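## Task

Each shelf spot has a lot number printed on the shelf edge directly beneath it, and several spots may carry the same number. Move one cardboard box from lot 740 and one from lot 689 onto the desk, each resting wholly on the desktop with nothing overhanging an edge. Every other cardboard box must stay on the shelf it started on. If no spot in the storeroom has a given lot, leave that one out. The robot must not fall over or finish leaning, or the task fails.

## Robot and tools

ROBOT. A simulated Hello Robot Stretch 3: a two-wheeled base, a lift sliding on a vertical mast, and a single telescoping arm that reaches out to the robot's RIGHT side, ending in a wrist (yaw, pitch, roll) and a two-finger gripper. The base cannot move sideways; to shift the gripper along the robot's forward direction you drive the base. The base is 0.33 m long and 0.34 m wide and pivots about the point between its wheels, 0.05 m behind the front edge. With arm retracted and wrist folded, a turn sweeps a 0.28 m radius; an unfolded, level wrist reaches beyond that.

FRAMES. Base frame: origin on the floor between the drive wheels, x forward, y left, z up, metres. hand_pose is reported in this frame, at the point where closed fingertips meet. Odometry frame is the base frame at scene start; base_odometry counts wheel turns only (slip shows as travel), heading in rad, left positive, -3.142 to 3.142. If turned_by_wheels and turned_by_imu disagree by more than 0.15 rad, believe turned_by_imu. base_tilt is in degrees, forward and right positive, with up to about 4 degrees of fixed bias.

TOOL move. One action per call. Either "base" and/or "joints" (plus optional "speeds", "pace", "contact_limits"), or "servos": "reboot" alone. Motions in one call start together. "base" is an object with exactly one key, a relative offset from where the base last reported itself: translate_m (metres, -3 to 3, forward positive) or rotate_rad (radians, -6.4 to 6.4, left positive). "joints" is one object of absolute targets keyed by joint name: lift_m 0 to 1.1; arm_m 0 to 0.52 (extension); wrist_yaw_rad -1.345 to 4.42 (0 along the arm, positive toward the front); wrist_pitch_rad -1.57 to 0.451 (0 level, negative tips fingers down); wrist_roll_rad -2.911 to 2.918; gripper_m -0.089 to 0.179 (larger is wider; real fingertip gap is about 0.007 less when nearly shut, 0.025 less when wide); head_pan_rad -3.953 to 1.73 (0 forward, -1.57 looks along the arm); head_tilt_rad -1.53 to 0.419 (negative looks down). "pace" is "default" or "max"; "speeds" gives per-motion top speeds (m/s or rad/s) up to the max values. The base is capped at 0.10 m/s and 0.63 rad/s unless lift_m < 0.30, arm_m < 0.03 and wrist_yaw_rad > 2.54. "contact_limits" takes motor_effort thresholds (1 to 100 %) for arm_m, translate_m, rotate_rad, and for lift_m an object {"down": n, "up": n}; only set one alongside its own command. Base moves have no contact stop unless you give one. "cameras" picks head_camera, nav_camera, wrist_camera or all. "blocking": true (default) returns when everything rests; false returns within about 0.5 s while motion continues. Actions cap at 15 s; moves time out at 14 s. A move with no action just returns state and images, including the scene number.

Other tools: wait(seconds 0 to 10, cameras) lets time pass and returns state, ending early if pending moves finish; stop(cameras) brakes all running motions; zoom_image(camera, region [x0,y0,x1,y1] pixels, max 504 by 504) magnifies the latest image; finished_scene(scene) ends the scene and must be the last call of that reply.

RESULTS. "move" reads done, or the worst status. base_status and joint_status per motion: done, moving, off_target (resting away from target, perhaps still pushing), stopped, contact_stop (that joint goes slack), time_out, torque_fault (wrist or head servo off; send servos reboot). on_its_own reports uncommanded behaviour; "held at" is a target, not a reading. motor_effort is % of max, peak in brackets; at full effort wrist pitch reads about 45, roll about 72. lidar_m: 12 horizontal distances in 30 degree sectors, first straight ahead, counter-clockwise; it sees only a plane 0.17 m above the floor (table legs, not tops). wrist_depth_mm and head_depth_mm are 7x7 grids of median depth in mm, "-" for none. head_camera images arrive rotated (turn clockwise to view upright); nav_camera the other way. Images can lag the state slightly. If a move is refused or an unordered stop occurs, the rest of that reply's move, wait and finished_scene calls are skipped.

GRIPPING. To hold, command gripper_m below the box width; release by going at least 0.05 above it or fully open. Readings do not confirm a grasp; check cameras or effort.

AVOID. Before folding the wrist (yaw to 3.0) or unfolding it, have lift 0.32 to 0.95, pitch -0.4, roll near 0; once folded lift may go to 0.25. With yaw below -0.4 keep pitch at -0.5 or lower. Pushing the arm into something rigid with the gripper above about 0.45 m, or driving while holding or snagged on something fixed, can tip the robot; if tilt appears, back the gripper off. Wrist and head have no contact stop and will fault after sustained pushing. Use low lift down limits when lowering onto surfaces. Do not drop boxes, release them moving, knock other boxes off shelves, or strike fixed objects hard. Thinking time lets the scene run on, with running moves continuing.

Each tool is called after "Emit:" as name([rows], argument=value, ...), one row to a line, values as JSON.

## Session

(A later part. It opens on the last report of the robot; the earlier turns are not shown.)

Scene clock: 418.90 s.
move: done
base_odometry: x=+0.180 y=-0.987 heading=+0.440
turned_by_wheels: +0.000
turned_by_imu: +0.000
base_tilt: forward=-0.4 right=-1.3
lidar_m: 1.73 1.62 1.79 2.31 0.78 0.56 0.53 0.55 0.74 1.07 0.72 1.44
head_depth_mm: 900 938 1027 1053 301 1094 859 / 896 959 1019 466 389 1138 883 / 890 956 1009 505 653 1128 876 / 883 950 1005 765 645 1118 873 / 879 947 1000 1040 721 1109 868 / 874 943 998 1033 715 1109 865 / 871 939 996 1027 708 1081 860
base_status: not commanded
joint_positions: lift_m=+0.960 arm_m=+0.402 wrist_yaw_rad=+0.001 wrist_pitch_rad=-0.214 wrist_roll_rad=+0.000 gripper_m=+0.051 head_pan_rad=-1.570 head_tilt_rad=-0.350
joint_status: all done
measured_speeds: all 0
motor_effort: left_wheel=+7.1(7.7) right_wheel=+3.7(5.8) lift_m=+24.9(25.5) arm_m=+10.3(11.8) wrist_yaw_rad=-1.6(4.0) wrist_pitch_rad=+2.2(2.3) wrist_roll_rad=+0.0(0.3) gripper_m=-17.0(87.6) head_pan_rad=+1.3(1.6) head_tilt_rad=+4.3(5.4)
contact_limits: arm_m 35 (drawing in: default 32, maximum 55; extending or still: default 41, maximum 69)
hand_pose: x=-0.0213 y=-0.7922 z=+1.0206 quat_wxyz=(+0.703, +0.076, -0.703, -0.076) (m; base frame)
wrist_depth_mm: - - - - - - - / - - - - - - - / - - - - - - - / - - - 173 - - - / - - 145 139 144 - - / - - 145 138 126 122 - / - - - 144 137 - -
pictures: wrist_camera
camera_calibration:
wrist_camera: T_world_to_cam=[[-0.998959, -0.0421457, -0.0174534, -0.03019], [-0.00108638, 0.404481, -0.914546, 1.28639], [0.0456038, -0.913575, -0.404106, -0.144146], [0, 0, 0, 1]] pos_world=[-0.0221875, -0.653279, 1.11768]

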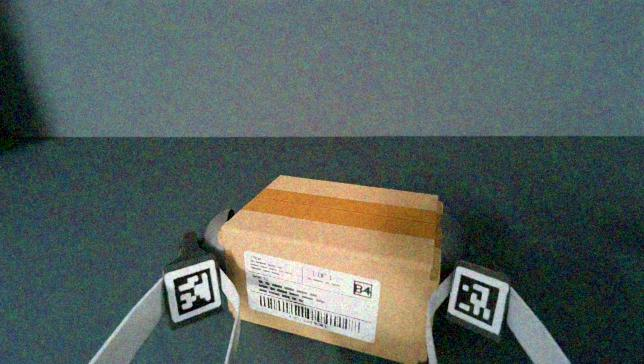

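Emit:
move(joints={"gripper_m": 0.02}, cameras=["wrist_camera"])

Emit:
move(joints={"lift_m": 1.0}, speeds={"lift_m": 0.05}, cameras=["wrist_camera", "head_camera"])

Scene clock: 425.03 s.
move: done
base_odometry: x=+0.180 y=-0.987 heading=+0.440
turned_by_wheels: +0.000
turned_by_imu: +0.000
base_tilt: forward=-0.4 right=-1.2
lidar_m: 1.73 1.62 1.79 2.30 0.78 0.56 0.53 0.55 0.74 1.07 0.72 1.44
head_depth_mm: 900 937 1018 1055 301 1095 860 / 897 958 1020 464 390 1132 882 / 891 956 1011 504 653 1125 875 / 879 952 1006 763 646 1118 875 / 877 946 1002 1037 719 1111 868 / 875 941 995 1028 713 1109 866 / 871 938 992 1028 708 1089 859
base_status: not commanded
joint_positions: lift_m=+0.960 arm_m=+0.402 wrist_yaw_rad=+0.001 wrist_pitch_rad=-0.214 wrist_roll_rad=+0.000 gripper_m=+0.021 head_pan_rad=-1.570 head_tilt_rad=-0.350
joint_status: all done
measured_speeds: all 0
motor_effort: left_wheel=+6.6(7.4) right_wheel=+4.5(5.2) lift_m=+26.2(26.5) arm_m=+7.4(8.3) wrist_yaw_rad=-0.4(2.5) wrist_pitch_rad=+2.2(2.3) wrist_roll_rad=+0.0(0.3) gripper_m=-25.6(97.9) head_pan_rad=+0.7(1.1) head_tilt_rad=+4.2(4.8)
contact_limits: arm_m 35 (drawing in: default 32, maximum 55; extending or still: default 41, maximum 69)
hand_pose: x=-0.0214 y=-0.7922 z=+1.0206 quat_wxyz=(+0.703, +0.076, -0.703, -0.076) (m; base frame)
wrist_depth_mm: - - - - - - - / - - - - - - - / - - - - - - - / - - - 173 - - - / - - 146 138 145 - - / - - 133 136 126 - - / - - - 143 134 106 -
pictures: wrist_camera
camera_calibration:
wrist_camera: T_world_to_cam=[[-0.998973, -0.0418313, -0.0174263, -0.0300148], [-0.00098409, 0.404486, -0.914544, 1.28639], [0.0453052, -0.913587, -0.404111, -0.144154], [0, 0, 0, 1]] pos_world=[-0.0221871, -0.653279, 1.11768]

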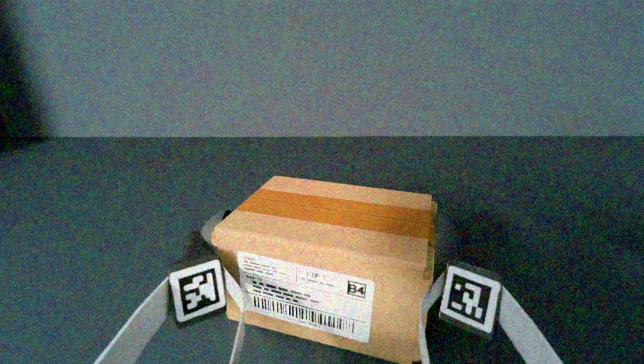

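Scene clock: 426.37 s.
move: done
base_odometry: x=+0.180 y=-0.987 heading=+0.440
turned_by_wheels: +0.000
turned_by_imu: +0.000
base_tilt: forward=-0.4 right=-1.2
lidar_m: 1.73 1.62 1.79 2.31 0.78 0.56 0.53 0.55 0.74 1.07 0.72 1.44
head_depth_mm: 902 940 1021 407 1161 1094 887 / 896 960 1018 398 696 1134 883 / 889 962 999 487 735 1122 878 / 880 952 1006 507 684 1119 876 / 880 947 1000 1037 718 1109 868 / 876 945 994 1033 713 1105 866 / 873 937 989 1026 708 1085 860
base_status: not commanded
joint_positions: lift_m=+1.000 arm_m=+0.402 wrist_yaw_rad=+0.001 wrist_pitch_rad=-0.224 wrist_roll_rad=+0.000 gripper_m=+0.024 head_pan_rad=-1.570 head_tilt_rad=-0.350
joint_status: all done
measured_speeds: all 0
motor_effort: left_wheel=+7.1(7.3) right_wheel=+4.2(5.3) lift_m=+30.9(33.6) arm_m=+6.2(7.7) wrist_yaw_rad=-0.7(2.1) wrist_pitch_rad=+4.0(4.2) wrist_roll_rad=-0.1(0.3) gripper_m=-10.8(26.2) head_pan_rad=+0.9(1.0) head_tilt_rad=+4.1(5.2)
contact_limits: arm_m 35 (drawing in: default 32, maximum 55; extending or still: default 41, maximum 69)
hand_pose: x=-0.0214 y=-0.7914 z=+1.0583 quat_wxyz=(+0.703, +0.080, -0.702, -0.079) (m; base frame)
wrist_depth_mm: - - - - - - - / - - - - - - - / - - - - - - - / - - - 174 - - - / - - 144 138 145 - - / - - 132 137 127 - - / - - - 143 134 106 -
pictures: head_camera (sideways), wrist_camera
camera_calibration:
head_camera: T_world_to_cam=[[-0.0465325, 0.292838, -0.955029, 1.2587], [0.997519, -0.0369286, -0.0599261, 0.0715416], [-0.0528165, -0.955449, -0.290393, 0.333895], [0, 0, 0, 1]] pos_world=[0.00484173, -0.0469342, 1.30335]
wrist_camera: T_world_to_cam=[[-0.998973, -0.0416597, -0.0178326, -0.0287635], [-0.000983829, 0.413363, -0.910566, 1.32326], [0.0453053, -0.909613, -0.412979, -0.115769], [0, 0, 0, 1]] pos_world=[-0.0221871, -0.65349, 1.15659]

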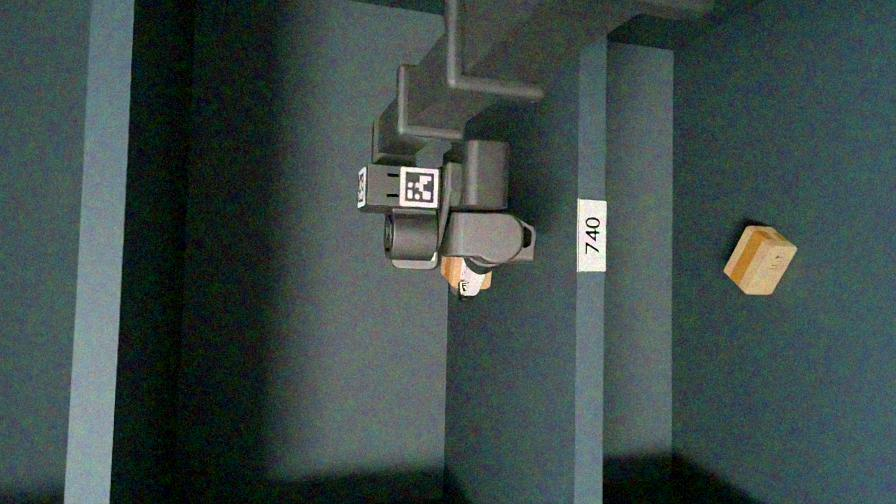

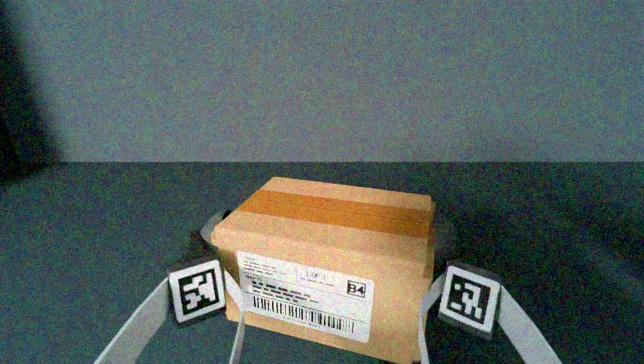

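Emit:
move(joints={"arm_m": 0.03}, cameras=["wrist_camera"])

Emit:
move(base={"rotate_rad": 1.264}, joints={"lift_m": 0.9})

Emit:
move(base={"translate_m": 1.2}, joints={"head_tilt_rad": -0.5}, cameras=["head_camera", "nav_camera", "wrist_camera"])

Scene clock: 451.73 s.
move: done
base_odometry: x=+0.180 y=-0.987 heading=+0.440
turned_by_wheels: +0.000
turned_by_imu: +0.000
base_tilt: forward=-0.2 right=-1.1
lidar_m: 1.73 1.62 1.78 2.31 0.78 0.56 0.53 0.55 0.74 1.07 0.72 1.44
head_depth_mm: 905 936 1020 1049 753 - - / 899 958 1019 1057 742 - - / 893 956 1012 1046 733 - - / 886 951 1008 1048 686 - - / 876 944 1004 1039 678 1028 870 / 876 941 996 1034 715 1102 865 / 869 939 992 1025 708 1089 860
base_status: not commanded
joint_positions: lift_m=+1.000 arm_m=+0.030 wrist_yaw_rad=+0.001 wrist_pitch_rad=-0.225 wrist_roll_rad=+0.000 gripper_m=+0.024 head_pan_rad=-1.570 head_tilt_rad=-0.350
joint_status: all done
measured_speeds: all 0
motor_effort: left_wheel=+7.0(7.6) right_wheel=+4.4(5.4) lift_m=+26.7(31.6) arm_m=-13.1(15.3) wrist_yaw_rad=-0.6(2.2) wrist_pitch_rad=+4.1(4.2) wrist_roll_rad=-0.2(0.3) gripper_m=-10.8(11.4) head_pan_rad=-0.4(0.9) head_tilt_rad=+4.1(4.9)
hand_pose: x=-0.0214 y=-0.4194 z=+1.0581 quat_wxyz=(+0.703, +0.080, -0.702, -0.079) (m; base frame)
wrist_depth_mm: - - - - - 710 - / - - - - - 751 - / - - - - - - - / - - - 174 - - - / - - 144 138 145 - - / - - 133 136 127 - - / - - - 143 134 105 -
pictures: wrist_camera
camera_calibration:
wrist_camera: T_world_to_cam=[[-0.998973, -0.0416492, -0.0178549, -0.0132374], [-0.000983616, 0.413853, -0.910343, 1.16937], [0.0453043, -0.90939, -0.413469, 0.223236], [0, 0, 0, 1]] pos_world=[-0.0221871, -0.281491, 1.15659]

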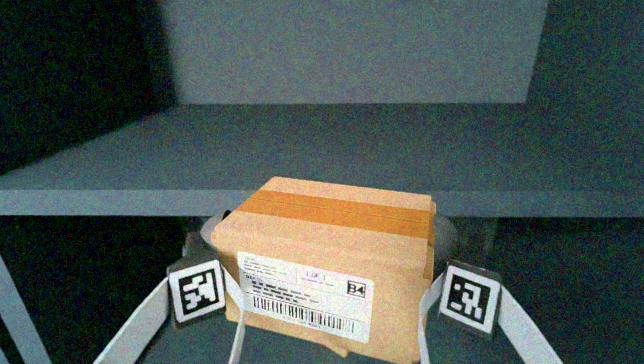

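Scene clock: 454.83 s.
move: done
base_odometry: x=+0.180 y=-0.987 heading=+1.703
turned_by_wheels: +1.264
turned_by_imu: +1.244
base_tilt: forward=-0.3 right=-1.2
lidar_m: 2.54 1.25 0.65 0.53 0.53 0.59 0.82 0.87 0.72 1.44 1.74 1.62
head_depth_mm: 1324 1366 1480 1129 1516 1140 1362 / 1266 1325 1451 1380 1591 1293 1446 / 1246 1323 1389 1484 1533 1656 421 / 1590 1684 1790 1911 2060 477 - / 1533 1609 1710 1831 1926 1869 1380 / 1453 1543 1619 1725 1831 1859 1450 / 1419 1492 1569 1656 1748 1802 1450
base_status: done
joint_positions: lift_m=+0.900 arm_m=+0.030 wrist_yaw_rad=+0.001 wrist_pitch_rad=-0.225 wrist_roll_rad=+0.000 gripper_m=+0.024 head_pan_rad=-1.570 head_tilt_rad=-0.350
joint_status: all done
measured_speeds: all 0
motor_effort: left_wheel=-8.8(11.9) right_wheel=+8.1(12.9) lift_m=+31.4(31.5) arm_m=-12.8(13.6) wrist_yaw_rad=-1.9(2.3) wrist_pitch_rad=+4.2(4.3) wrist_roll_rad=+0.1(0.3) gripper_m=-10.9(11.5) head_pan_rad=-0.5(1.1) head_tilt_rad=+4.1(5.0)
hand_pose: x=-0.0214 y=-0.4194 z=+0.9580 quat_wxyz=(+0.703, +0.080, -0.702, -0.080) (m; base frame)
wrist_depth_mm: - - - - - - - / - - - - - - - / - - - - - - - / - - - - - - - / - - 143 138 145 - - / - - 133 137 127 - - / - - - 145 136 124 -
pictures: none

Scene clock: 467.97 s.
move: done
base_odometry: x=+0.022 y=+0.202 heading=+1.703
turned_by_wheels: +0.000
turned_by_imu: +0.000
base_tilt: forward=-0.3 right=-1.3
lidar_m: 2.37 2.53 1.14 0.94 0.93 1.03 1.65 1.74 1.62 0.92 0.76 1.03
head_depth_mm: 1309 1434 1584 1772 1962 1688 - / 1260 1382 1516 1684 1866 1730 - / 1205 1317 1448 1611 1741 306 - / 1193 1291 1401 1535 970 287 304 / 1147 1240 1346 1420 924 792 1270 / 1102 1196 1295 1300 921 783 1290 / 1068 1158 1242 1289 909 733 1259
base_status: done
joint_positions: lift_m=+0.900 arm_m=+0.030 wrist_yaw_rad=+0.001 wrist_pitch_rad=-0.225 wrist_roll_rad=+0.000 gripper_m=+0.024 head_pan_rad=-1.570 head_tilt_rad=-0.500
joint_status: all done
measured_speeds: all 0
motor_effort: left_wheel=+0.6(9.7) right_wheel=+9.8(13.6) lift_m=+27.6(31.7) arm_m=-1.0(13.6) wrist_yaw_rad=-1.4(2.8) wrist_pitch_rad=+4.2(4.3) wrist_roll_rad=-0.1(0.3) gripper_m=-11.6(11.6) head_pan_rad=-2.1(2.6) head_tilt_rad=-4.7(5.7)
hand_pose: x=-0.0214 y=-0.4194 z=+0.9580 quat_wxyz=(+0.703, +0.080, -0.702, -0.080) (m; base frame)
wrist_depth_mm: - - - - - - - / - - - - - - - / - - - - - - - / - - - 186 - - - / - - 143 138 145 - - / - - 132 136 127 - - / - - 892 145 136 - -
pictures: head_camera (sideways), nav_camera (sideways), wrist_camera
camera_calibration:
head_camera: T_world_to_cam=[[-0.0466586, 0.432314, -0.900515, 1.18757], [0.997514, -0.0275008, -0.0648868, 0.0779885], [-0.0528164, -0.901304, -0.429956, 0.515479], [0, 0, 0, 1]] pos_world=[0.00484134, -0.0466525, 1.29612]
nav_camera: T_world_to_cam=[[0.017444, -0.456018, 0.8898, -1.11493], [-0.999787, -0.0177418, 0.0105077, 0.0426339], [0.0109949, -0.889794, -0.45623, 0.546959], [0, 0, 0, 1]] pos_world=[0.05606, -0.0209903, 1.24116]
wrist_camera: T_world_to_cam=[[-0.998973, -0.0416403, -0.017872, -0.0150041], [-0.000978622, 0.41414, -0.910213, 1.07819], [0.045303, -0.90926, -0.413756, 0.182186], [0, 0, 0, 1]] pos_world=[-0.0221871, -0.281491, 1.05649]

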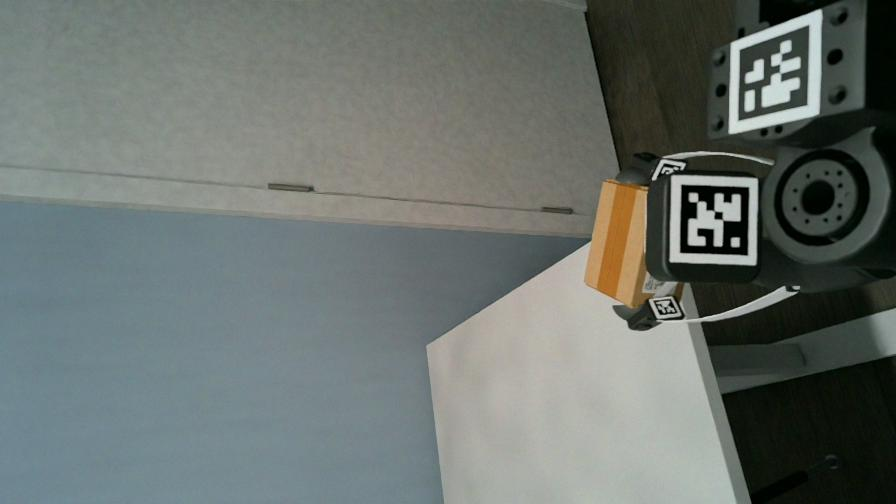

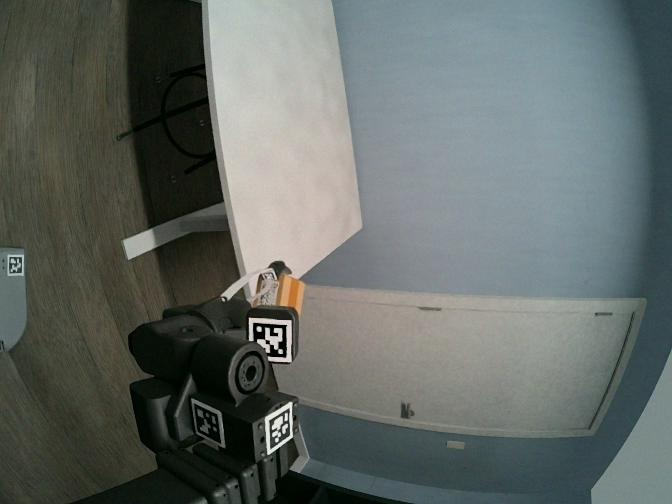

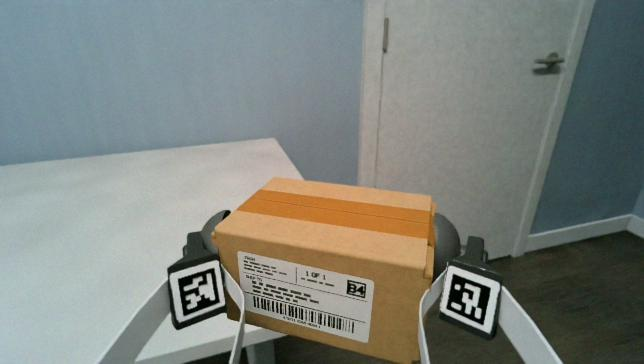

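Emit:
move(base={"rotate_rad": 0.328}, cameras=["head_camera", "wrist_camera"])

Scene clock: 516.57 s.
move: done
base_odometry: x=+0.022 y=+0.202 heading=+2.031
turned_by_wheels: +0.328
turned_by_imu: +0.322
base_tilt: forward=-0.3 right=-1.2
lidar_m: 2.53 1.35 0.97 0.93 0.96 1.30 1.74 1.93 1.41 0.93 0.76 1.38
head_depth_mm: 1126 1223 1323 1453 1586 1582 - / 1123 1216 1328 1439 946 775 - / 1117 1211 1316 1346 941 306 - / 1115 1205 1321 1328 931 288 304 / 1113 1203 1302 1309 925 764 1295 / 1113 1199 1305 1300 917 786 1263 / 1107 1195 1300 1288 912 784 1227
base_status: done
joint_positions: lift_m=+0.900 arm_m=+0.030 wrist_yaw_rad=+0.001 wrist_pitch_rad=-0.225 wrist_roll_rad=+0.000 gripper_m=+0.024 head_pan_rad=-1.570 head_tilt_rad=-0.500
joint_status: not commanded
measured_speeds: all 0
motor_effort: left_wheel=-8.8(12.3) right_wheel=+9.1(11.9) lift_m=+26.3(27.3) arm_m=+2.3(3.1) wrist_yaw_rad=-1.2(2.6) wrist_pitch_rad=+4.2(4.3) wrist_roll_rad=-0.1(0.3) gripper_m=-10.9(11.4) head_pan_rad=-2.3(2.8) head_tilt_rad=-4.1(5.3)
hand_pose: x=-0.0214 y=-0.4194 z=+0.9580 quat_wxyz=(+0.703, +0.080, -0.702, -0.080) (m; base frame)
wrist_depth_mm: - - - - - - - / - - - - - - - / - - - - - - - / - - - 174 174 - - / - - 143 138 145 - - / - - 132 136 127 523 - / - - 155 145 136 121 -
pictures: head_camera (sideways), wrist_camera
camera_calibration:
head_camera: T_world_to_cam=[[-0.046655, 0.432394, -0.900477, 1.18752], [0.997514, -0.027495, -0.0648852, 0.0779867], [-0.0528146, -0.901265, -0.430036, 0.515586], [0, 0, 0, 1]] pos_world=[0.00484136, -0.0466522, 1.29611]
wrist_camera: T_world_to_cam=[[-0.998973, -0.0416403, -0.017872, -0.0150041], [-0.000978622, 0.41414, -0.910213, 1.07819], [0.045303, -0.90926, -0.413756, 0.182186], [0, 0, 0, 1]] pos_world=[-0.0221871, -0.281491, 1.05649]

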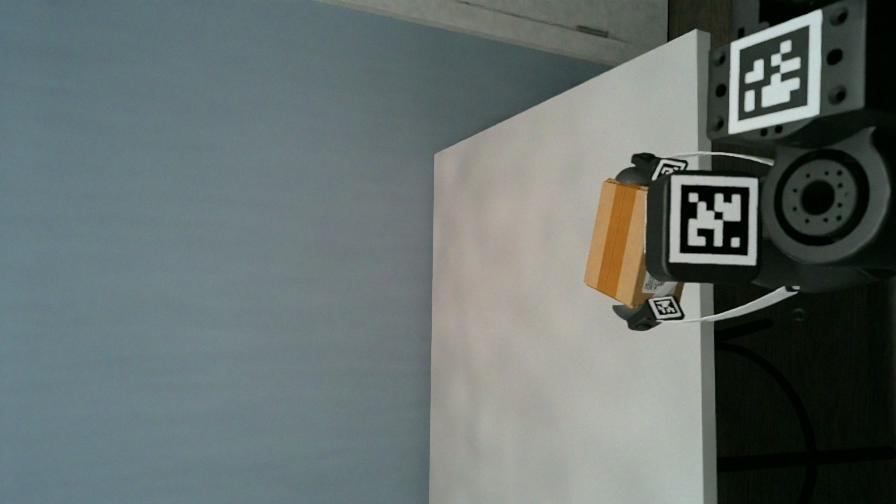

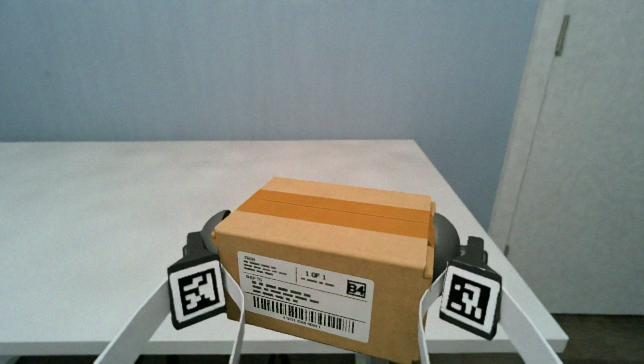

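Emit:
move(joints={"arm_m": 0.40})

Emit:
move(joints={"lift_m": 0.75}, cameras=["head_camera", "wrist_camera"])

Emit:
move(joints={"lift_m": 0.64}, speeds={"lift_m": 0.03}, contact_limits={"lift_m": {"down": 13}}, cameras=["head_camera", "wrist_camera"])

Scene clock: 534.20 s.
move: done
base_odometry: x=+0.022 y=+0.202 heading=+2.031
turned_by_wheels: +0.000
turned_by_imu: +0.000
base_tilt: forward=-0.3 right=-1.1
lidar_m: 2.53 1.35 0.97 0.93 0.96 1.30 1.73 1.93 1.40 0.92 0.76 1.38
head_depth_mm: 1123 1219 1324 1439 314 - 1264 / 1123 1207 1323 432 346 806 1314 / 1118 1211 1307 514 939 804 1295 / 1114 1204 1318 544 898 798 1303 / 1109 1204 1313 1314 925 794 1297 / 1105 1200 1307 1304 921 787 1258 / 1104 1196 1300 1289 913 782 1223
base_status: not commanded
joint_positions: lift_m=+0.900 arm_m=+0.400 wrist_yaw_rad=+0.001 wrist_pitch_rad=-0.225 wrist_roll_rad=+0.000 gripper_m=+0.024 head_pan_rad=-1.570 head_tilt_rad=-0.500
joint_status: all done
measured_speeds: all 0
motor_effort: left_wheel=-9.1(9.4) right_wheel=+9.0(9.1) lift_m=+24.3(26.1) arm_m=+13.7(15.4) wrist_yaw_rad=-0.5(2.1) wrist_pitch_rad=+4.2(4.3) wrist_roll_rad=+0.0(0.3) gripper_m=-11.0(11.4) head_pan_rad=-2.5(3.8) head_tilt_rad=-3.2(4.6)
hand_pose: x=-0.0214 y=-0.7894 z=+0.9580 quat_wxyz=(+0.703, +0.080, -0.702, -0.080) (m; base frame)
wrist_depth_mm: - - - - - - - / - - - - - - - / - - - - - - - / - - - 175 - - - / - - 143 139 145 - - / - - 133 136 127 - - / - - - 143 134 118 -
pictures: none

Scene clock: 536.40 s.
move: done
base_odometry: x=+0.022 y=+0.202 heading=+2.031
turned_by_wheels: +0.000
turned_by_imu: +0.000
base_tilt: forward=-0.5 right=-1.2
lidar_m: 2.53 1.36 0.98 0.93 0.97 1.30 1.74 1.93 1.41 0.92 0.76 1.38
head_depth_mm: 1127 1216 1329 1443 1596 1529 1293 / 1123 1208 1316 1434 944 419 356 / 1116 1210 1314 1340 578 771 1277 / 1116 1204 1312 1328 607 773 1306 / 1113 1200 1316 1313 924 791 1298 / 1104 1200 1307 1298 918 786 1266 / 1101 1195 1300 1278 910 779 1222
base_status: not commanded
joint_positions: lift_m=+0.750 arm_m=+0.400 wrist_yaw_rad=+0.001 wrist_pitch_rad=-0.226 wrist_roll_rad=+0.000 gripper_m=+0.024 head_pan_rad=-1.570 head_tilt_rad=-0.500
joint_status: all done
measured_speeds: all 0
motor_effort: left_wheel=-8.8(9.3) right_wheel=+8.7(9.3) lift_m=+23.5(27.0) arm_m=+12.0(14.2) wrist_yaw_rad=-0.5(2.4) wrist_pitch_rad=+4.3(4.3) wrist_roll_rad=+0.0(0.3) gripper_m=-10.9(11.2) head_pan_rad=-3.4(3.7) head_tilt_rad=-3.3(4.3)
hand_pose: x=-0.0214 y=-0.7893 z=+0.8079 quat_wxyz=(+0.703, +0.080, -0.702, -0.080) (m; base frame)
wrist_depth_mm: - - - - - - - / - - - - - - - / - - - - - - - / - - - 174 - - - / - - 143 138 145 - - / - - 132 136 127 - - / - - - 143 134 105 -
pictures: head_camera (sideways), wrist_camera
camera_calibration:
head_camera: T_world_to_cam=[[-0.0466134, 0.432402, -0.900475, 1.18752], [0.997505, -0.0276934, -0.0649344, 0.0780416], [-0.053015, -0.901256, -0.430032, 0.515582], [0, 0, 0, 1]] pos_world=[0.00484091, -0.0466523, 1.29611]
wrist_camera: T_world_to_cam=[[-0.998973, -0.0416332, -0.0178907, -0.0330702], [-0.000978882, 0.414547, -0.910027, 1.09499], [0.0453039, -0.909075, -0.414162, -0.215814], [0, 0, 0, 1]] pos_world=[-0.0221871, -0.651491, 0.906493]

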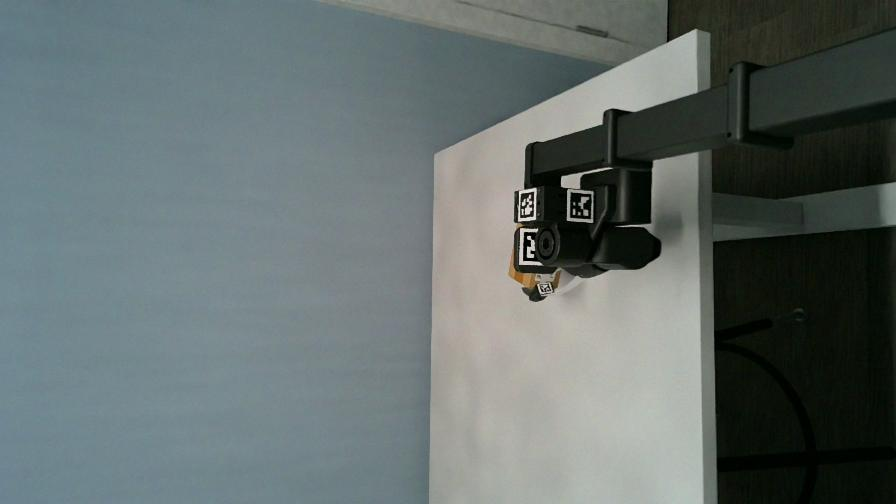

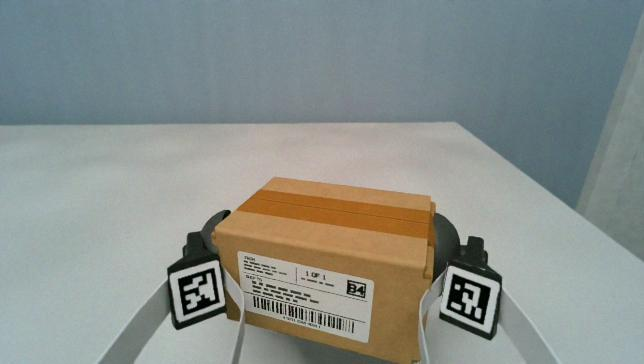

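Scene clock: 540.00 s.
move: contact_stop
base_odometry: x=+0.022 y=+0.202 heading=+2.031
turned_by_wheels: +0.000
turned_by_imu: +0.000
base_tilt: forward=-0.3 right=-1.2
lidar_m: 2.53 1.35 0.97 0.93 0.96 1.30 1.74 1.93 1.41 0.92 0.76 1.38
head_depth_mm: 1129 1219 1322 1445 1587 1530 1327 / 1120 1218 1327 1431 949 781 442 / 1116 1205 1313 1353 938 616 1280 / 1114 1204 1314 1334 876 741 1314 / 1113 1206 1305 1325 924 791 1296 / 1110 1200 1305 1304 921 785 1263 / 1110 1197 1298 1293 914 782 1227
base_status: not commanded
joint_positions: lift_m=+0.660 arm_m=+0.400 wrist_yaw_rad=+0.002 wrist_pitch_rad=-0.112 wrist_roll_rad=+0.000 gripper_m=+0.024 head_pan_rad=-1.570 head_tilt_rad=-0.500
joint_status: lift_m contact_stop (moved -0.090 of -0.110)
measured_speeds: translate_m=+0.000 rotate_rad=+0.000 lift_m=+0.005 arm_m=+0.000 wrist_yaw_rad=+0.000 wrist_pitch_rad=-0.024 wrist_roll_rad=+0.000 head_pan_rad=+0.000 head_tilt_rad=+0.000
on_its_own: lift_m is slack since a contact_stop (your +0.640 is given up); wrist_pitch_rad is at rest, and its effort (-16.5) is outside its rest range (-8 to +12)
motor_effort: left_wheel=-4.4(9.2) right_wheel=+5.0(9.1) lift_m=+21.0(26.9) arm_m=+9.1(12.7) wrist_yaw_rad=-2.2(3.9) wrist_pitch_rad=-16.5(18.7) wrist_roll_rad=+0.1(0.3) gripper_m=-11.3(11.5) head_pan_rad=-3.4(3.7) head_tilt_rad=-2.7(3.9)
contact_limits: lift_m down 13 (down: maximum 72; up: maximum 65)
hand_pose: x=-0.0210 y=-0.7969 z=+0.7465 quat_wxyz=(+0.706, +0.040, -0.706, -0.039) (m; base frame)
wrist_depth_mm: - - - - - - - / - - - - - - - / - - - - - - - / - - - 177 - - - / - - 143 135 140 - - / - - 142 136 127 - - / - - - 141 134 105 -
pictures: head_camera (sideways), wrist_camera
camera_calibration:
head_camera: T_world_to_cam=[[-0.0466117, 0.432442, -0.900456, 1.18749], [0.997505, -0.0276946, -0.0649356, 0.0780432], [-0.0530187, -0.901236, -0.430072, 0.515635], [0, 0, 0, 1]] pos_world=[0.00484091, -0.0466521, 1.29611]
wrist_camera: T_world_to_cam=[[-0.998912, -0.044814, -0.012875, -0.0404682], [-0.0015931, 0.30877, -0.951135, 0.988561], [0.0465995, -0.95008, -0.308505, -0.359677], [0, 0, 0, 1]] pos_world=[-0.0220886, -0.648774, 0.828772]

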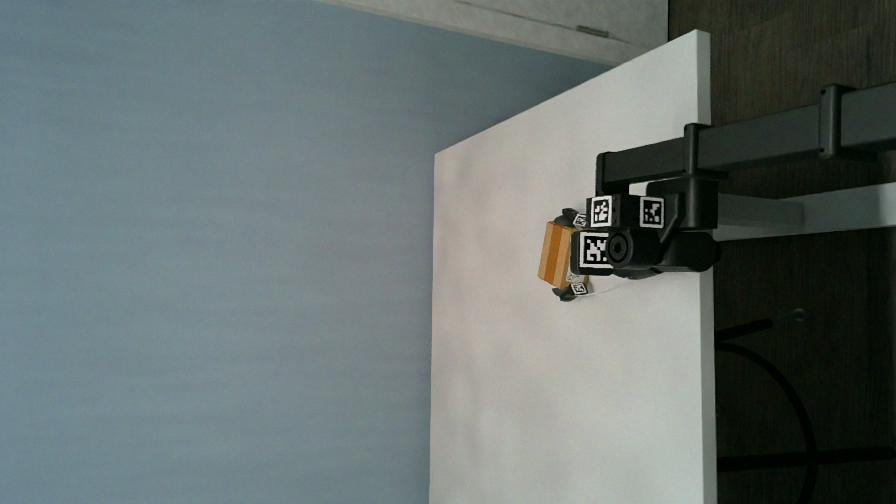

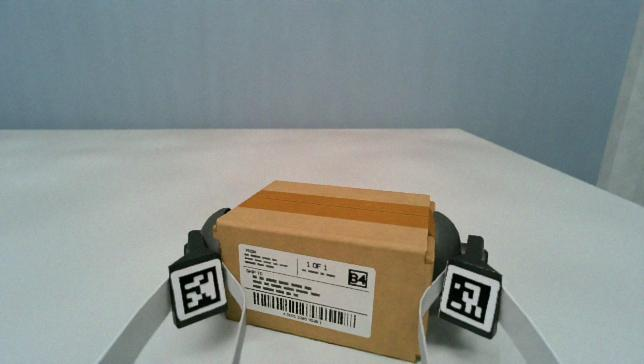

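Emit:
move(joints={"lift_m": 0.688}, speeds={"lift_m": 0.03}, cameras=["wrist_camera"])

Scene clock: 548.13 s.
move: done
base_odometry: x=+0.022 y=+0.202 heading=+2.031
turned_by_wheels: +0.000
turned_by_imu: +0.000
base_tilt: forward=-0.2 right=-1.2
lidar_m: 2.53 1.35 0.98 0.93 0.96 1.30 1.74 1.93 1.41 0.92 0.76 1.38
head_depth_mm: 1125 1212 1321 1451 1588 1525 1325 / 1119 1207 1324 1436 944 751 401 / 1122 1211 1314 1348 640 606 1274 / 1118 1204 1307 1335 728 741 1301 / 1113 1203 1306 1323 923 789 1299 / 1113 1197 1309 1300 915 786 1266 / 1103 1199 1295 1287 912 783 1222
base_status: not commanded
joint_positions: lift_m=+0.688 arm_m=+0.400 wrist_yaw_rad=+0.002 wrist_pitch_rad=-0.206 wrist_roll_rad=+0.001 gripper_m=+0.024 head_pan_rad=-1.570 head_tilt_rad=-0.500
joint_status: all done
measured_speeds: all 0
motor_effort: left_wheel=-4.9(5.2) right_wheel=+5.3(5.7) lift_m=+30.3(31.8) arm_m=+0.5(2.3) wrist_yaw_rad=-2.0(3.2) wrist_pitch_rad=+0.7(10.0) wrist_roll_rad=-0.3(0.6) gripper_m=-10.7(11.4) head_pan_rad=-3.2(3.4) head_tilt_rad=-1.8(2.9)
hand_pose: x=-0.0210 y=-0.7908 z=+0.7506 quat_wxyz=(+0.703, +0.074, -0.703, -0.073) (m; base frame)
wrist_depth_mm: - - - - - - - / - - - - - - - / - - - - - - - / - - - 172 - - - / - - 143 135 142 - - / - - 143 139 128 - - / - - - 145 137 105 -
pictures: wrist_camera
camera_calibration:
wrist_camera: T_world_to_cam=[[-0.998909, -0.0430236, -0.0181857, -0.0347871], [-0.000391249, 0.397032, -0.917805, 1.03542], [0.0467075, -0.916796, -0.396616, -0.260229], [0, 0, 0, 1]] pos_world=[-0.0221894, -0.65117, 0.846474]

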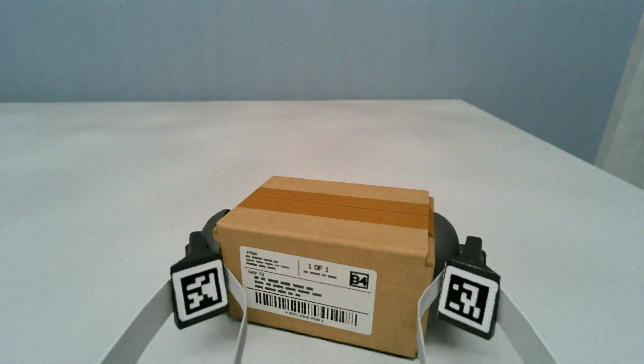

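Emit:
move(joints={"gripper_m": 0.179}, cameras=["wrist_camera"])

Emit:
move(joints={"arm_m": 0.2}, cameras=["wrist_camera", "head_camera"])

Scene clock: 555.17 s.
move: done
base_odometry: x=+0.022 y=+0.202 heading=+2.031
turned_by_wheels: +0.000
turned_by_imu: +0.000
base_tilt: forward=-0.3 right=-1.3
lidar_m: 2.54 1.35 0.98 0.93 0.96 1.30 1.74 1.93 1.41 0.92 0.76 1.38
head_depth_mm: 1126 1219 1330 1448 1587 1528 1327 / 1127 1209 1323 1430 948 752 400 / 1124 1217 1310 1340 642 607 1275 / 1116 1205 1310 1333 728 739 1300 / 1114 1202 1310 1319 922 791 1298 / 1111 1205 1303 1303 918 785 1257 / 1107 1195 1300 1293 911 783 1225
base_status: not commanded
joint_positions: lift_m=+0.688 arm_m=+0.400 wrist_yaw_rad=+0.003 wrist_pitch_rad=-0.214 wrist_roll_rad=+0.001 gripper_m=+0.179 head_pan_rad=-1.570 head_tilt_rad=-0.500
joint_status: all done
measured_speeds: all 0
motor_effort: left_wheel=-4.6(5.0) right_wheel=+4.4(5.3) lift_m=+26.4(30.9) arm_m=-4.2(4.3) wrist_yaw_rad=-3.0(4.3) wrist_pitch_rad=+2.1(2.2) wrist_roll_rad=-0.3(0.6) gripper_m=+0.7(84.9) head_pan_rad=-2.7(3.5) head_tilt_rad=-1.4(2.4)
hand_pose: x=-0.0209 y=-0.7903 z=+0.7488 quat_wxyz=(+0.703, +0.077, -0.703, -0.075) (m; base frame)
wrist_depth_mm: - - - - - - - / - - - - - - - / - - - - - - - / - - - 169 168 - - / - 143 143 137 141 - - / - 126 152 143 129 - - / - - - 148 138 - 105
pictures: wrist_camera
camera_calibration:
wrist_camera: T_world_to_cam=[[-0.998875, -0.0436501, -0.0185057, -0.0348437], [-0.000703003, 0.40392, -0.914794, 1.03667], [0.0474057, -0.913752, -0.403497, -0.25283], [0, 0, 0, 1]] pos_world=[-0.0220902, -0.651278, 0.845682]

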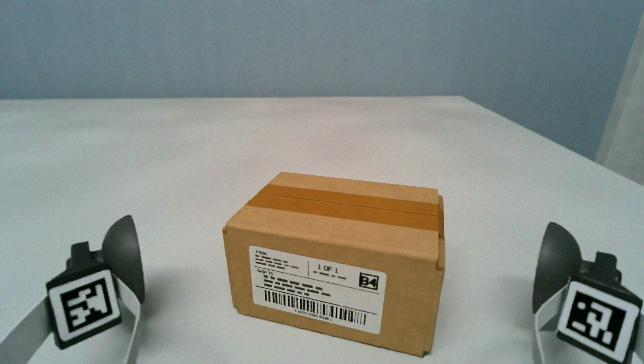

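Scene clock: 557.87 s.
move: done
base_odometry: x=+0.022 y=+0.202 heading=+2.031
turned_by_wheels: +0.000
turned_by_imu: +0.000
base_tilt: forward=-0.3 right=-1.2
lidar_m: 2.53 1.35 0.97 0.93 0.96 1.30 1.74 1.93 1.41 0.93 0.76 1.38
head_depth_mm: 1127 1220 1329 1444 1597 1528 1328 / 1119 1214 1317 1435 948 781 406 / 1119 1209 1327 1350 939 746 426 / 1114 1206 1310 1327 887 572 451 / 1111 1200 1308 1323 921 790 1299 / 1114 1204 1305 1297 921 785 1266 / 1109 1203 1301 1284 913 780 1226
base_status: not commanded
joint_positions: lift_m=+0.688 arm_m=+0.200 wrist_yaw_rad=+0.003 wrist_pitch_rad=-0.214 wrist_roll_rad=+0.001 gripper_m=+0.179 head_pan_rad=-1.570 head_tilt_rad=-0.500
joint_status: all done
measured_speeds: all 0
motor_effort: left_wheel=-4.9(5.0) right_wheel=+4.6(5.1) lift_m=+24.9(25.7) arm_m=-12.6(15.3) wrist_yaw_rad=-2.6(4.5) wrist_pitch_rad=+2.2(2.3) wrist_roll_rad=-0.4(0.7) gripper_m=+0.7(1.2) head_pan_rad=-2.9(3.4) head_tilt_rad=-1.5(2.0)
hand_pose: x=-0.0209 y=-0.5902 z=+0.7486 quat_wxyz=(+0.703, +0.077, -0.703, -0.075) (m; base frame)
wrist_depth_mm: - - - - - - - / - - - - - - - / - - - 326 338 - - / - - - - - - - / - 142 - - - - - / - 126 - - - - - / - 969 - - - - 105
pictures: head_camera (sideways), wrist_camera
camera_calibration:
head_camera: T_world_to_cam=[[-0.0466117, 0.432442, -0.900456, 1.18749], [0.997505, -0.0276946, -0.0649356, 0.0780432], [-0.0530187, -0.901236, -0.430072, 0.515635], [0, 0, 0, 1]] pos_world=[0.00484091, -0.0466521, 1.29611]
wrist_camera: T_world_to_cam=[[-0.998876, -0.0436375, -0.0185335, -0.0260845], [-0.000698029, 0.404413, -0.914576, 0.955929], [0.047405, -0.913535, -0.403989, -0.0695652], [0, 0, 0, 1]] pos_world=[-0.0220902, -0.451279, 0.845682]

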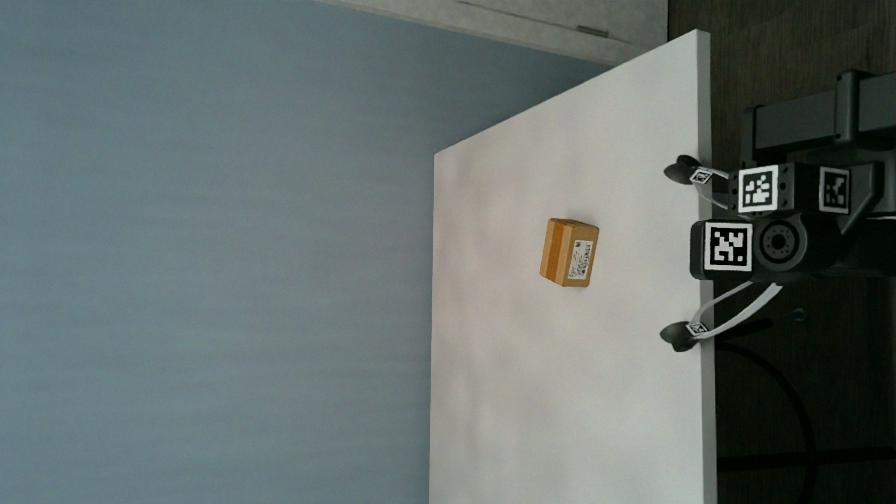

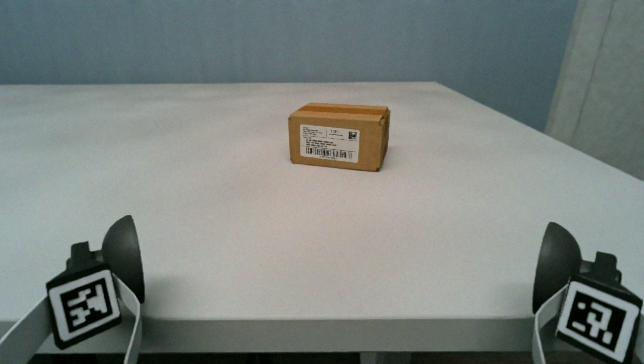

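Emit:
move(joints={"arm_m": 0.0, "lift_m": 0.8, "gripper_m": 0.04})

Emit:
move(joints={"wrist_pitch_rad": -0.4})

Emit:
move(joints={"wrist_yaw_rad": 3.0})

Emit:
move(base={"translate_m": 1.95}, joints={"lift_m": 0.4, "head_pan_rad": 0.8, "head_tilt_rad": -0.2}, pace="max", cameras=["nav_camera", "head_camera"])

Scene clock: 577.17 s.
move: done
base_odometry: x=+0.022 y=+0.202 heading=+2.031
turned_by_wheels: +0.000
turned_by_imu: +0.000
base_tilt: forward=-0.3 right=-1.2
lidar_m: 2.53 1.35 0.98 0.93 0.96 1.30 1.74 1.93 1.40 0.92 0.76 1.38
head_depth_mm: 1124 1217 1329 1443 1589 1531 1327 / 1122 1212 1319 1428 947 807 1322 / 1118 1209 1317 1343 942 778 1246 / 1116 1207 1313 1331 889 772 325 / 1112 1199 1306 1317 925 791 1295 / 1109 1202 1309 1303 918 786 1265 / 1104 1195 1301 1291 909 781 1221
base_status: not commanded
joint_positions: lift_m=+0.800 arm_m=+0.001 wrist_yaw_rad=+0.003 wrist_pitch_rad=-0.215 wrist_roll_rad=+0.001 gripper_m=+0.040 head_pan_rad=-1.570 head_tilt_rad=-0.500
joint_status: all done
measured_speeds: all 0
motor_effort: left_wheel=-5.0(5.1) right_wheel=+4.7(5.1) lift_m=+30.0(33.6) arm_m=-12.9(15.7) wrist_yaw_rad=-2.7(4.5) wrist_pitch_rad=+2.4(2.4) wrist_roll_rad=-0.4(0.8) gripper_m=+0.0(84.0) head_pan_rad=-2.4(3.7) head_tilt_rad=-0.3(1.4)
hand_pose: x=-0.0209 y=-0.3907 z=+0.8605 quat_wxyz=(+0.703, +0.077, -0.703, -0.075) (m; base frame)
wrist_depth_mm: - - - - - - - / - - - - - - - / - - - - - - - / - - - 550 - - - / - - - - 152 - - / - - 125 - 127 - - / - - - - - - -
pictures: none

Scene clock: 578.03 s.
move: done
base_odometry: x=+0.022 y=+0.202 heading=+2.031
turned_by_wheels: +0.000
turned_by_imu: +0.000
base_tilt: forward=-0.3 right=-1.1
lidar_m: 2.54 1.36 0.97 0.93 0.97 1.30 1.74 1.93 1.41 0.92 0.76 1.38
head_depth_mm: 1126 1211 1329 1442 1595 1526 1333 / 1117 1215 1319 1434 947 808 1315 / 1119 1211 1317 1353 940 802 1277 / 1115 1202 1314 1323 891 797 483 / 1122 1200 1309 1314 923 792 1297 / 1106 1196 1307 1297 918 787 1264 / 1103 1195 1300 1289 912 781 1223
base_status: not commanded
joint_positions: lift_m=+0.800 arm_m=+0.001 wrist_yaw_rad=+0.003 wrist_pitch_rad=-0.412 wrist_roll_rad=+0.001 gripper_m=+0.040 head_pan_rad=-1.570 head_tilt_rad=-0.500
joint_status: all done
measured_speeds: all 0
motor_effort: left_wheel=-4.5(5.0) right_wheel=+4.1(5.0) lift_m=+29.5(30.9) arm_m=-12.1(13.2) wrist_yaw_rad=-2.5(3.6) wrist_pitch_rad=+1.7(2.5) wrist_roll_rad=-0.4(0.6) gripper_m=+0.4(0.8) head_pan_rad=-2.3(3.2) head_tilt_rad=-0.2(1.1)
hand_pose: x=-0.0210 y=-0.3707 z=+0.8140 quat_wxyz=(+0.692, +0.146, -0.692, -0.144) (m; base frame)
wrist_depth_mm: - - - - - - - / - - - 523 - - - / - - - - - - - / - - - - - - - / - - - - - - - / - - 125 - 129 - - / - - 940 972 954 951 979
pictures: none

Scene clock: 580.53 s.
move: done
base_odometry: x=+0.022 y=+0.202 heading=+2.031
turned_by_wheels: +0.000
turned_by_imu: +0.000
base_tilt: forward=-0.3 right=-1.3
lidar_m: 2.54 1.35 0.98 0.93 0.96 1.30 1.74 1.93 1.40 0.93 0.76 1.38
head_depth_mm: 1121 1217 1326 1450 1596 1533 1325 / 1127 1219 1321 1435 945 806 1323 / 1114 1211 1312 1343 937 802 1289 / 1120 1211 1311 1332 887 799 1298 / 1109 1210 1306 1317 924 793 1298 / 1112 1200 1309 1295 918 788 1262 / 1102 1195 1302 1291 911 783 1220
base_status: not commanded
joint_positions: lift_m=+0.800 arm_m=+0.001 wrist_yaw_rad=+2.997 wrist_pitch_rad=-0.412 wrist_roll_rad=+0.001 gripper_m=+0.040 head_pan_rad=-1.570 head_tilt_rad=-0.500
joint_status: all done
measured_speeds: all 0
motor_effort: left_wheel=-4.6(5.2) right_wheel=+4.4(4.9) lift_m=+29.4(30.5) arm_m=-9.6(12.3) wrist_yaw_rad=+2.5(4.2) wrist_pitch_rad=+1.8(2.0) wrist_roll_rad=-0.3(0.6) gripper_m=-0.4(0.8) head_pan_rad=-2.7(3.4) head_tilt_rad=-0.1(1.0)
hand_pose: x=+0.0112 y=+0.0772 z=+0.8140 quat_wxyz=(+0.195, +0.701, +0.094, +0.680) (m; base frame)
wrist_depth_mm: - 137 - - - - - / - 147 174 - - - - / - 161 - - - - - / - 185 - - - - - / - - 202 - - - - / - - 127 - 129 - - / - - 260 969 954 974 965
pictures: none

Scene clock: 595.53 s.
move: time_out
base_odometry: x=-0.600 y=+1.458 heading=+2.031
turned_by_wheels: +0.000
turned_by_imu: +0.000
base_tilt: forward=-0.2 right=-1.3
lidar_m: 1.15 1.18 1.59 0.96 0.99 1.34 3.11 1.29 0.90 1.32 1.36 1.20
head_depth_mm: 1095 1114 1135 1151 1179 1193 1222 / 1194 1211 1233 1256 1281 1308 1344 / 1300 1322 1353 1378 1417 1444 1466 / 1432 1471 1499 1524 1576 1615 1606 / 1595 1630 1666 1724 1773 1830 1714 / 1794 1843 1904 1981 2022 2077 1691 / 2041 2145 2215 2306 2362 2274 1680
base_status: translate_m time_out (by the wheels' count: +1.4016 of +1.9500)
joint_positions: lift_m=+0.400 arm_m=+0.001 wrist_yaw_rad=+2.997 wrist_pitch_rad=-0.415 wrist_roll_rad=+0.001 gripper_m=+0.040 head_pan_rad=+0.800 head_tilt_rad=-0.200
joint_status: all done
measured_speeds: all 0
motor_effort: left_wheel=-0.1(10.9) right_wheel=+0.0(13.0) lift_m=+29.3(31.2) arm_m=+4.6(10.4) wrist_yaw_rad=+2.3(3.6) wrist_pitch_rad=+2.2(2.4) wrist_roll_rad=-0.3(0.7) gripper_m=+0.6(1.1) head_pan_rad=-2.5(7.6) head_tilt_rad=-2.8(8.8)
hand_pose: x=+0.0111 y=+0.0770 z=+0.4135 quat_wxyz=(+0.195, +0.701, +0.095, +0.680) (m; base frame)
wrist_depth_mm: - 137 - - - - - / - 147 - - - - - / - 162 - - - - - / 958 186 850 922 927 900 897 / 776 742 202 723 722 741 748 / 656 657 127 630 129 640 626 / 568 583 261 560 550 556 555
pictures: head_camera (sideways), nav_camera (sideways)
camera_calibration:
head_camera: T_world_to_cam=[[-0.0692094, -0.137668, -0.988058, 1.30206], [-0.683138, 0.728318, -0.0536267, 0.073628], [0.727003, 0.671268, -0.144452, 0.139166], [0, 0, 0, 1]] pos_world=[0.039239, 0.0322097, 1.31056]
nav_camera: T_world_to_cam=[[0.108103, 0.135799, 0.984821, -1.23953], [0.726097, -0.687426, 0.0150877, 0.0261086], [0.679041, 0.713445, -0.172916, 0.17411], [0, 0, 0, 1]] pos_world=[-0.0031884, 0.0620569, 1.25043]

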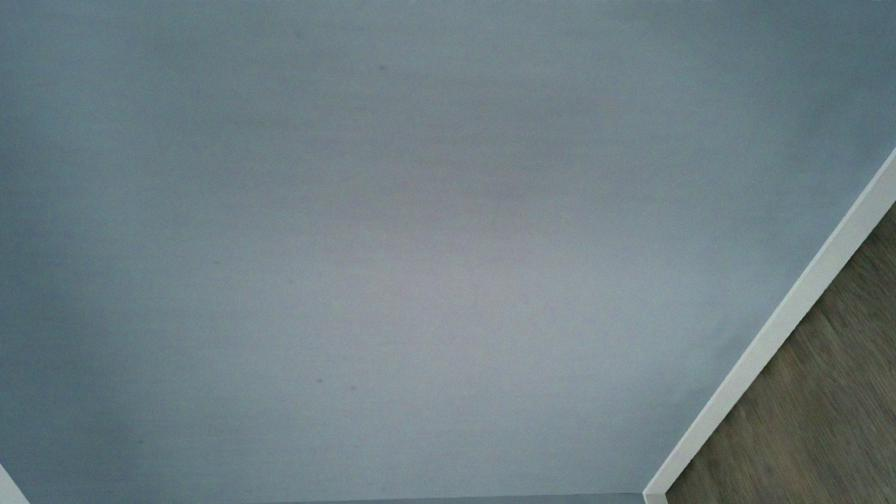

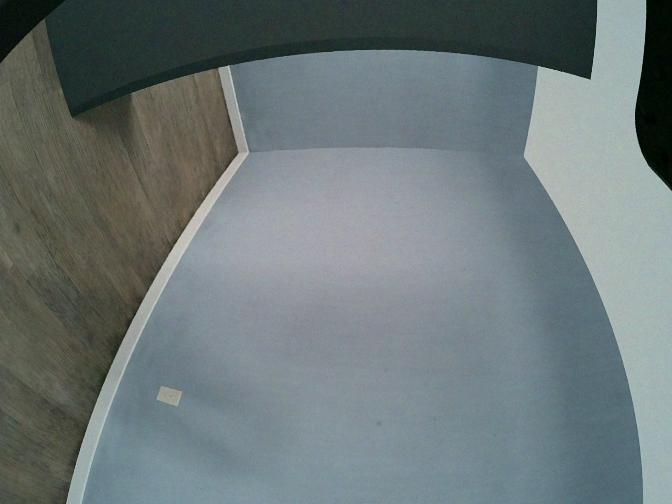

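Emit:
move(base={"translate_m": 0.55}, joints={"lift_m": 0.27, "head_pan_rad": 1.6, "head_tilt_rad": -0.3}, pace="max", cameras=["nav_camera", "head_camera"])

Scene clock: 606.53 s.
move: done
base_odometry: x=-0.844 y=+1.951 heading=+2.031
turned_by_wheels: +0.000
turned_by_imu: +0.001
base_tilt: forward=-0.3 right=-1.1
lidar_m: 0.60 0.62 0.84 2.20 1.20 1.35 3.55 1.90 1.18 1.31 0.87 0.63
head_depth_mm: 1751 1690 1658 1630 1605 1575 1481 / 2117 2198 2278 2400 2324 1953 1552 / 2106 2207 2294 2414 2552 2030 1533 / 2114 2194 2320 2435 2558 1987 1536 / 2117 2202 2334 2432 2514 1988 1533 / 2114 2205 2328 2441 2545 1987 1515 / 1204 1223 1239 1266 1286 1318 1350
base_status: done
joint_positions: lift_m=+0.270 arm_m=+0.001 wrist_yaw_rad=+2.998 wrist_pitch_rad=-0.415 wrist_roll_rad=+0.001 gripper_m=+0.040 head_pan_rad=+1.601 head_tilt_rad=-0.303
joint_status: all done
measured_speeds: all 0
motor_effort: left_wheel=+4.5(9.6) right_wheel=+2.3(16.5) lift_m=+26.4(30.8) arm_m=+12.3(12.3) wrist_yaw_rad=+0.9(3.7) wrist_pitch_rad=+2.3(2.4) wrist_roll_rad=-0.5(0.7) gripper_m=+0.2(0.9) head_pan_rad=-2.5(5.1) head_tilt_rad=+4.9(5.9)
hand_pose: x=+0.0110 y=+0.0769 z=+0.2833 quat_wxyz=(+0.196, +0.701, +0.096, +0.680) (m; base frame)
wrist_depth_mm: - 137 - - - - - / - 148 - - - - - / 855 162 840 875 856 850 - / 714 186 645 695 692 681 653 / 587 561 202 549 550 560 563 / 499 498 127 290 129 482 483 / 271 269 248 259 403 419 423
pictures: head_camera (sideways), nav_camera (sideways)
camera_calibration:
head_camera: T_world_to_cam=[[0.0536012, -0.246602, -0.967633, 1.27452], [-0.99825, 0.0110215, -0.058106, 0.0813328], [0.0249939, 0.969054, -0.24558, 0.275021], [0, 0, 0, 1]] pos_world=[0.0060007, 0.0468935, 1.30554]
nav_camera: T_world_to_cam=[[-0.0251881, 0.272857, 0.961725, -1.20859], [0.998936, 0.0440538, 0.0136638, 0.0262781], [-0.0386393, 0.961045, -0.273677, 0.309712], [0, 0, 0, 1]] pos_world=[-0.0447249, 0.0309664, 1.24673]

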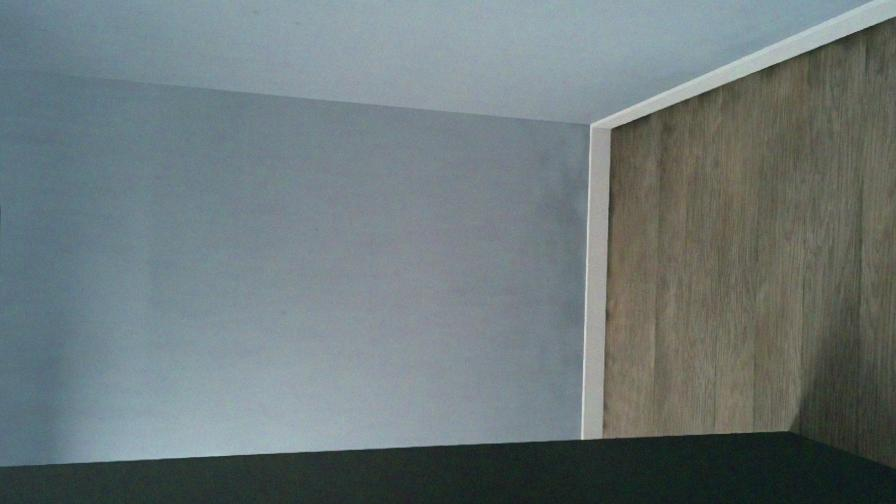

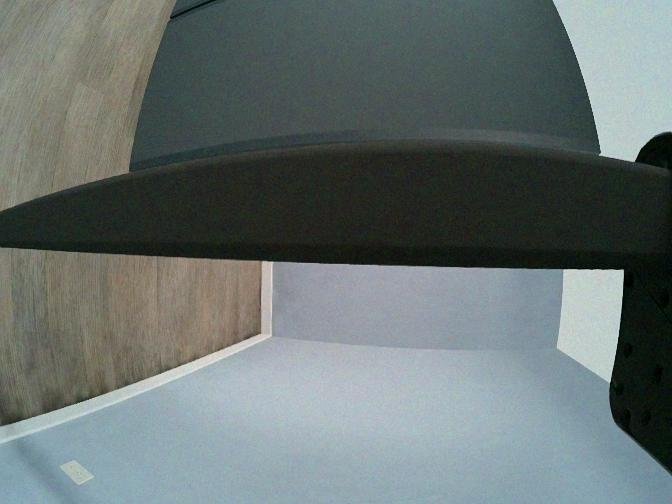

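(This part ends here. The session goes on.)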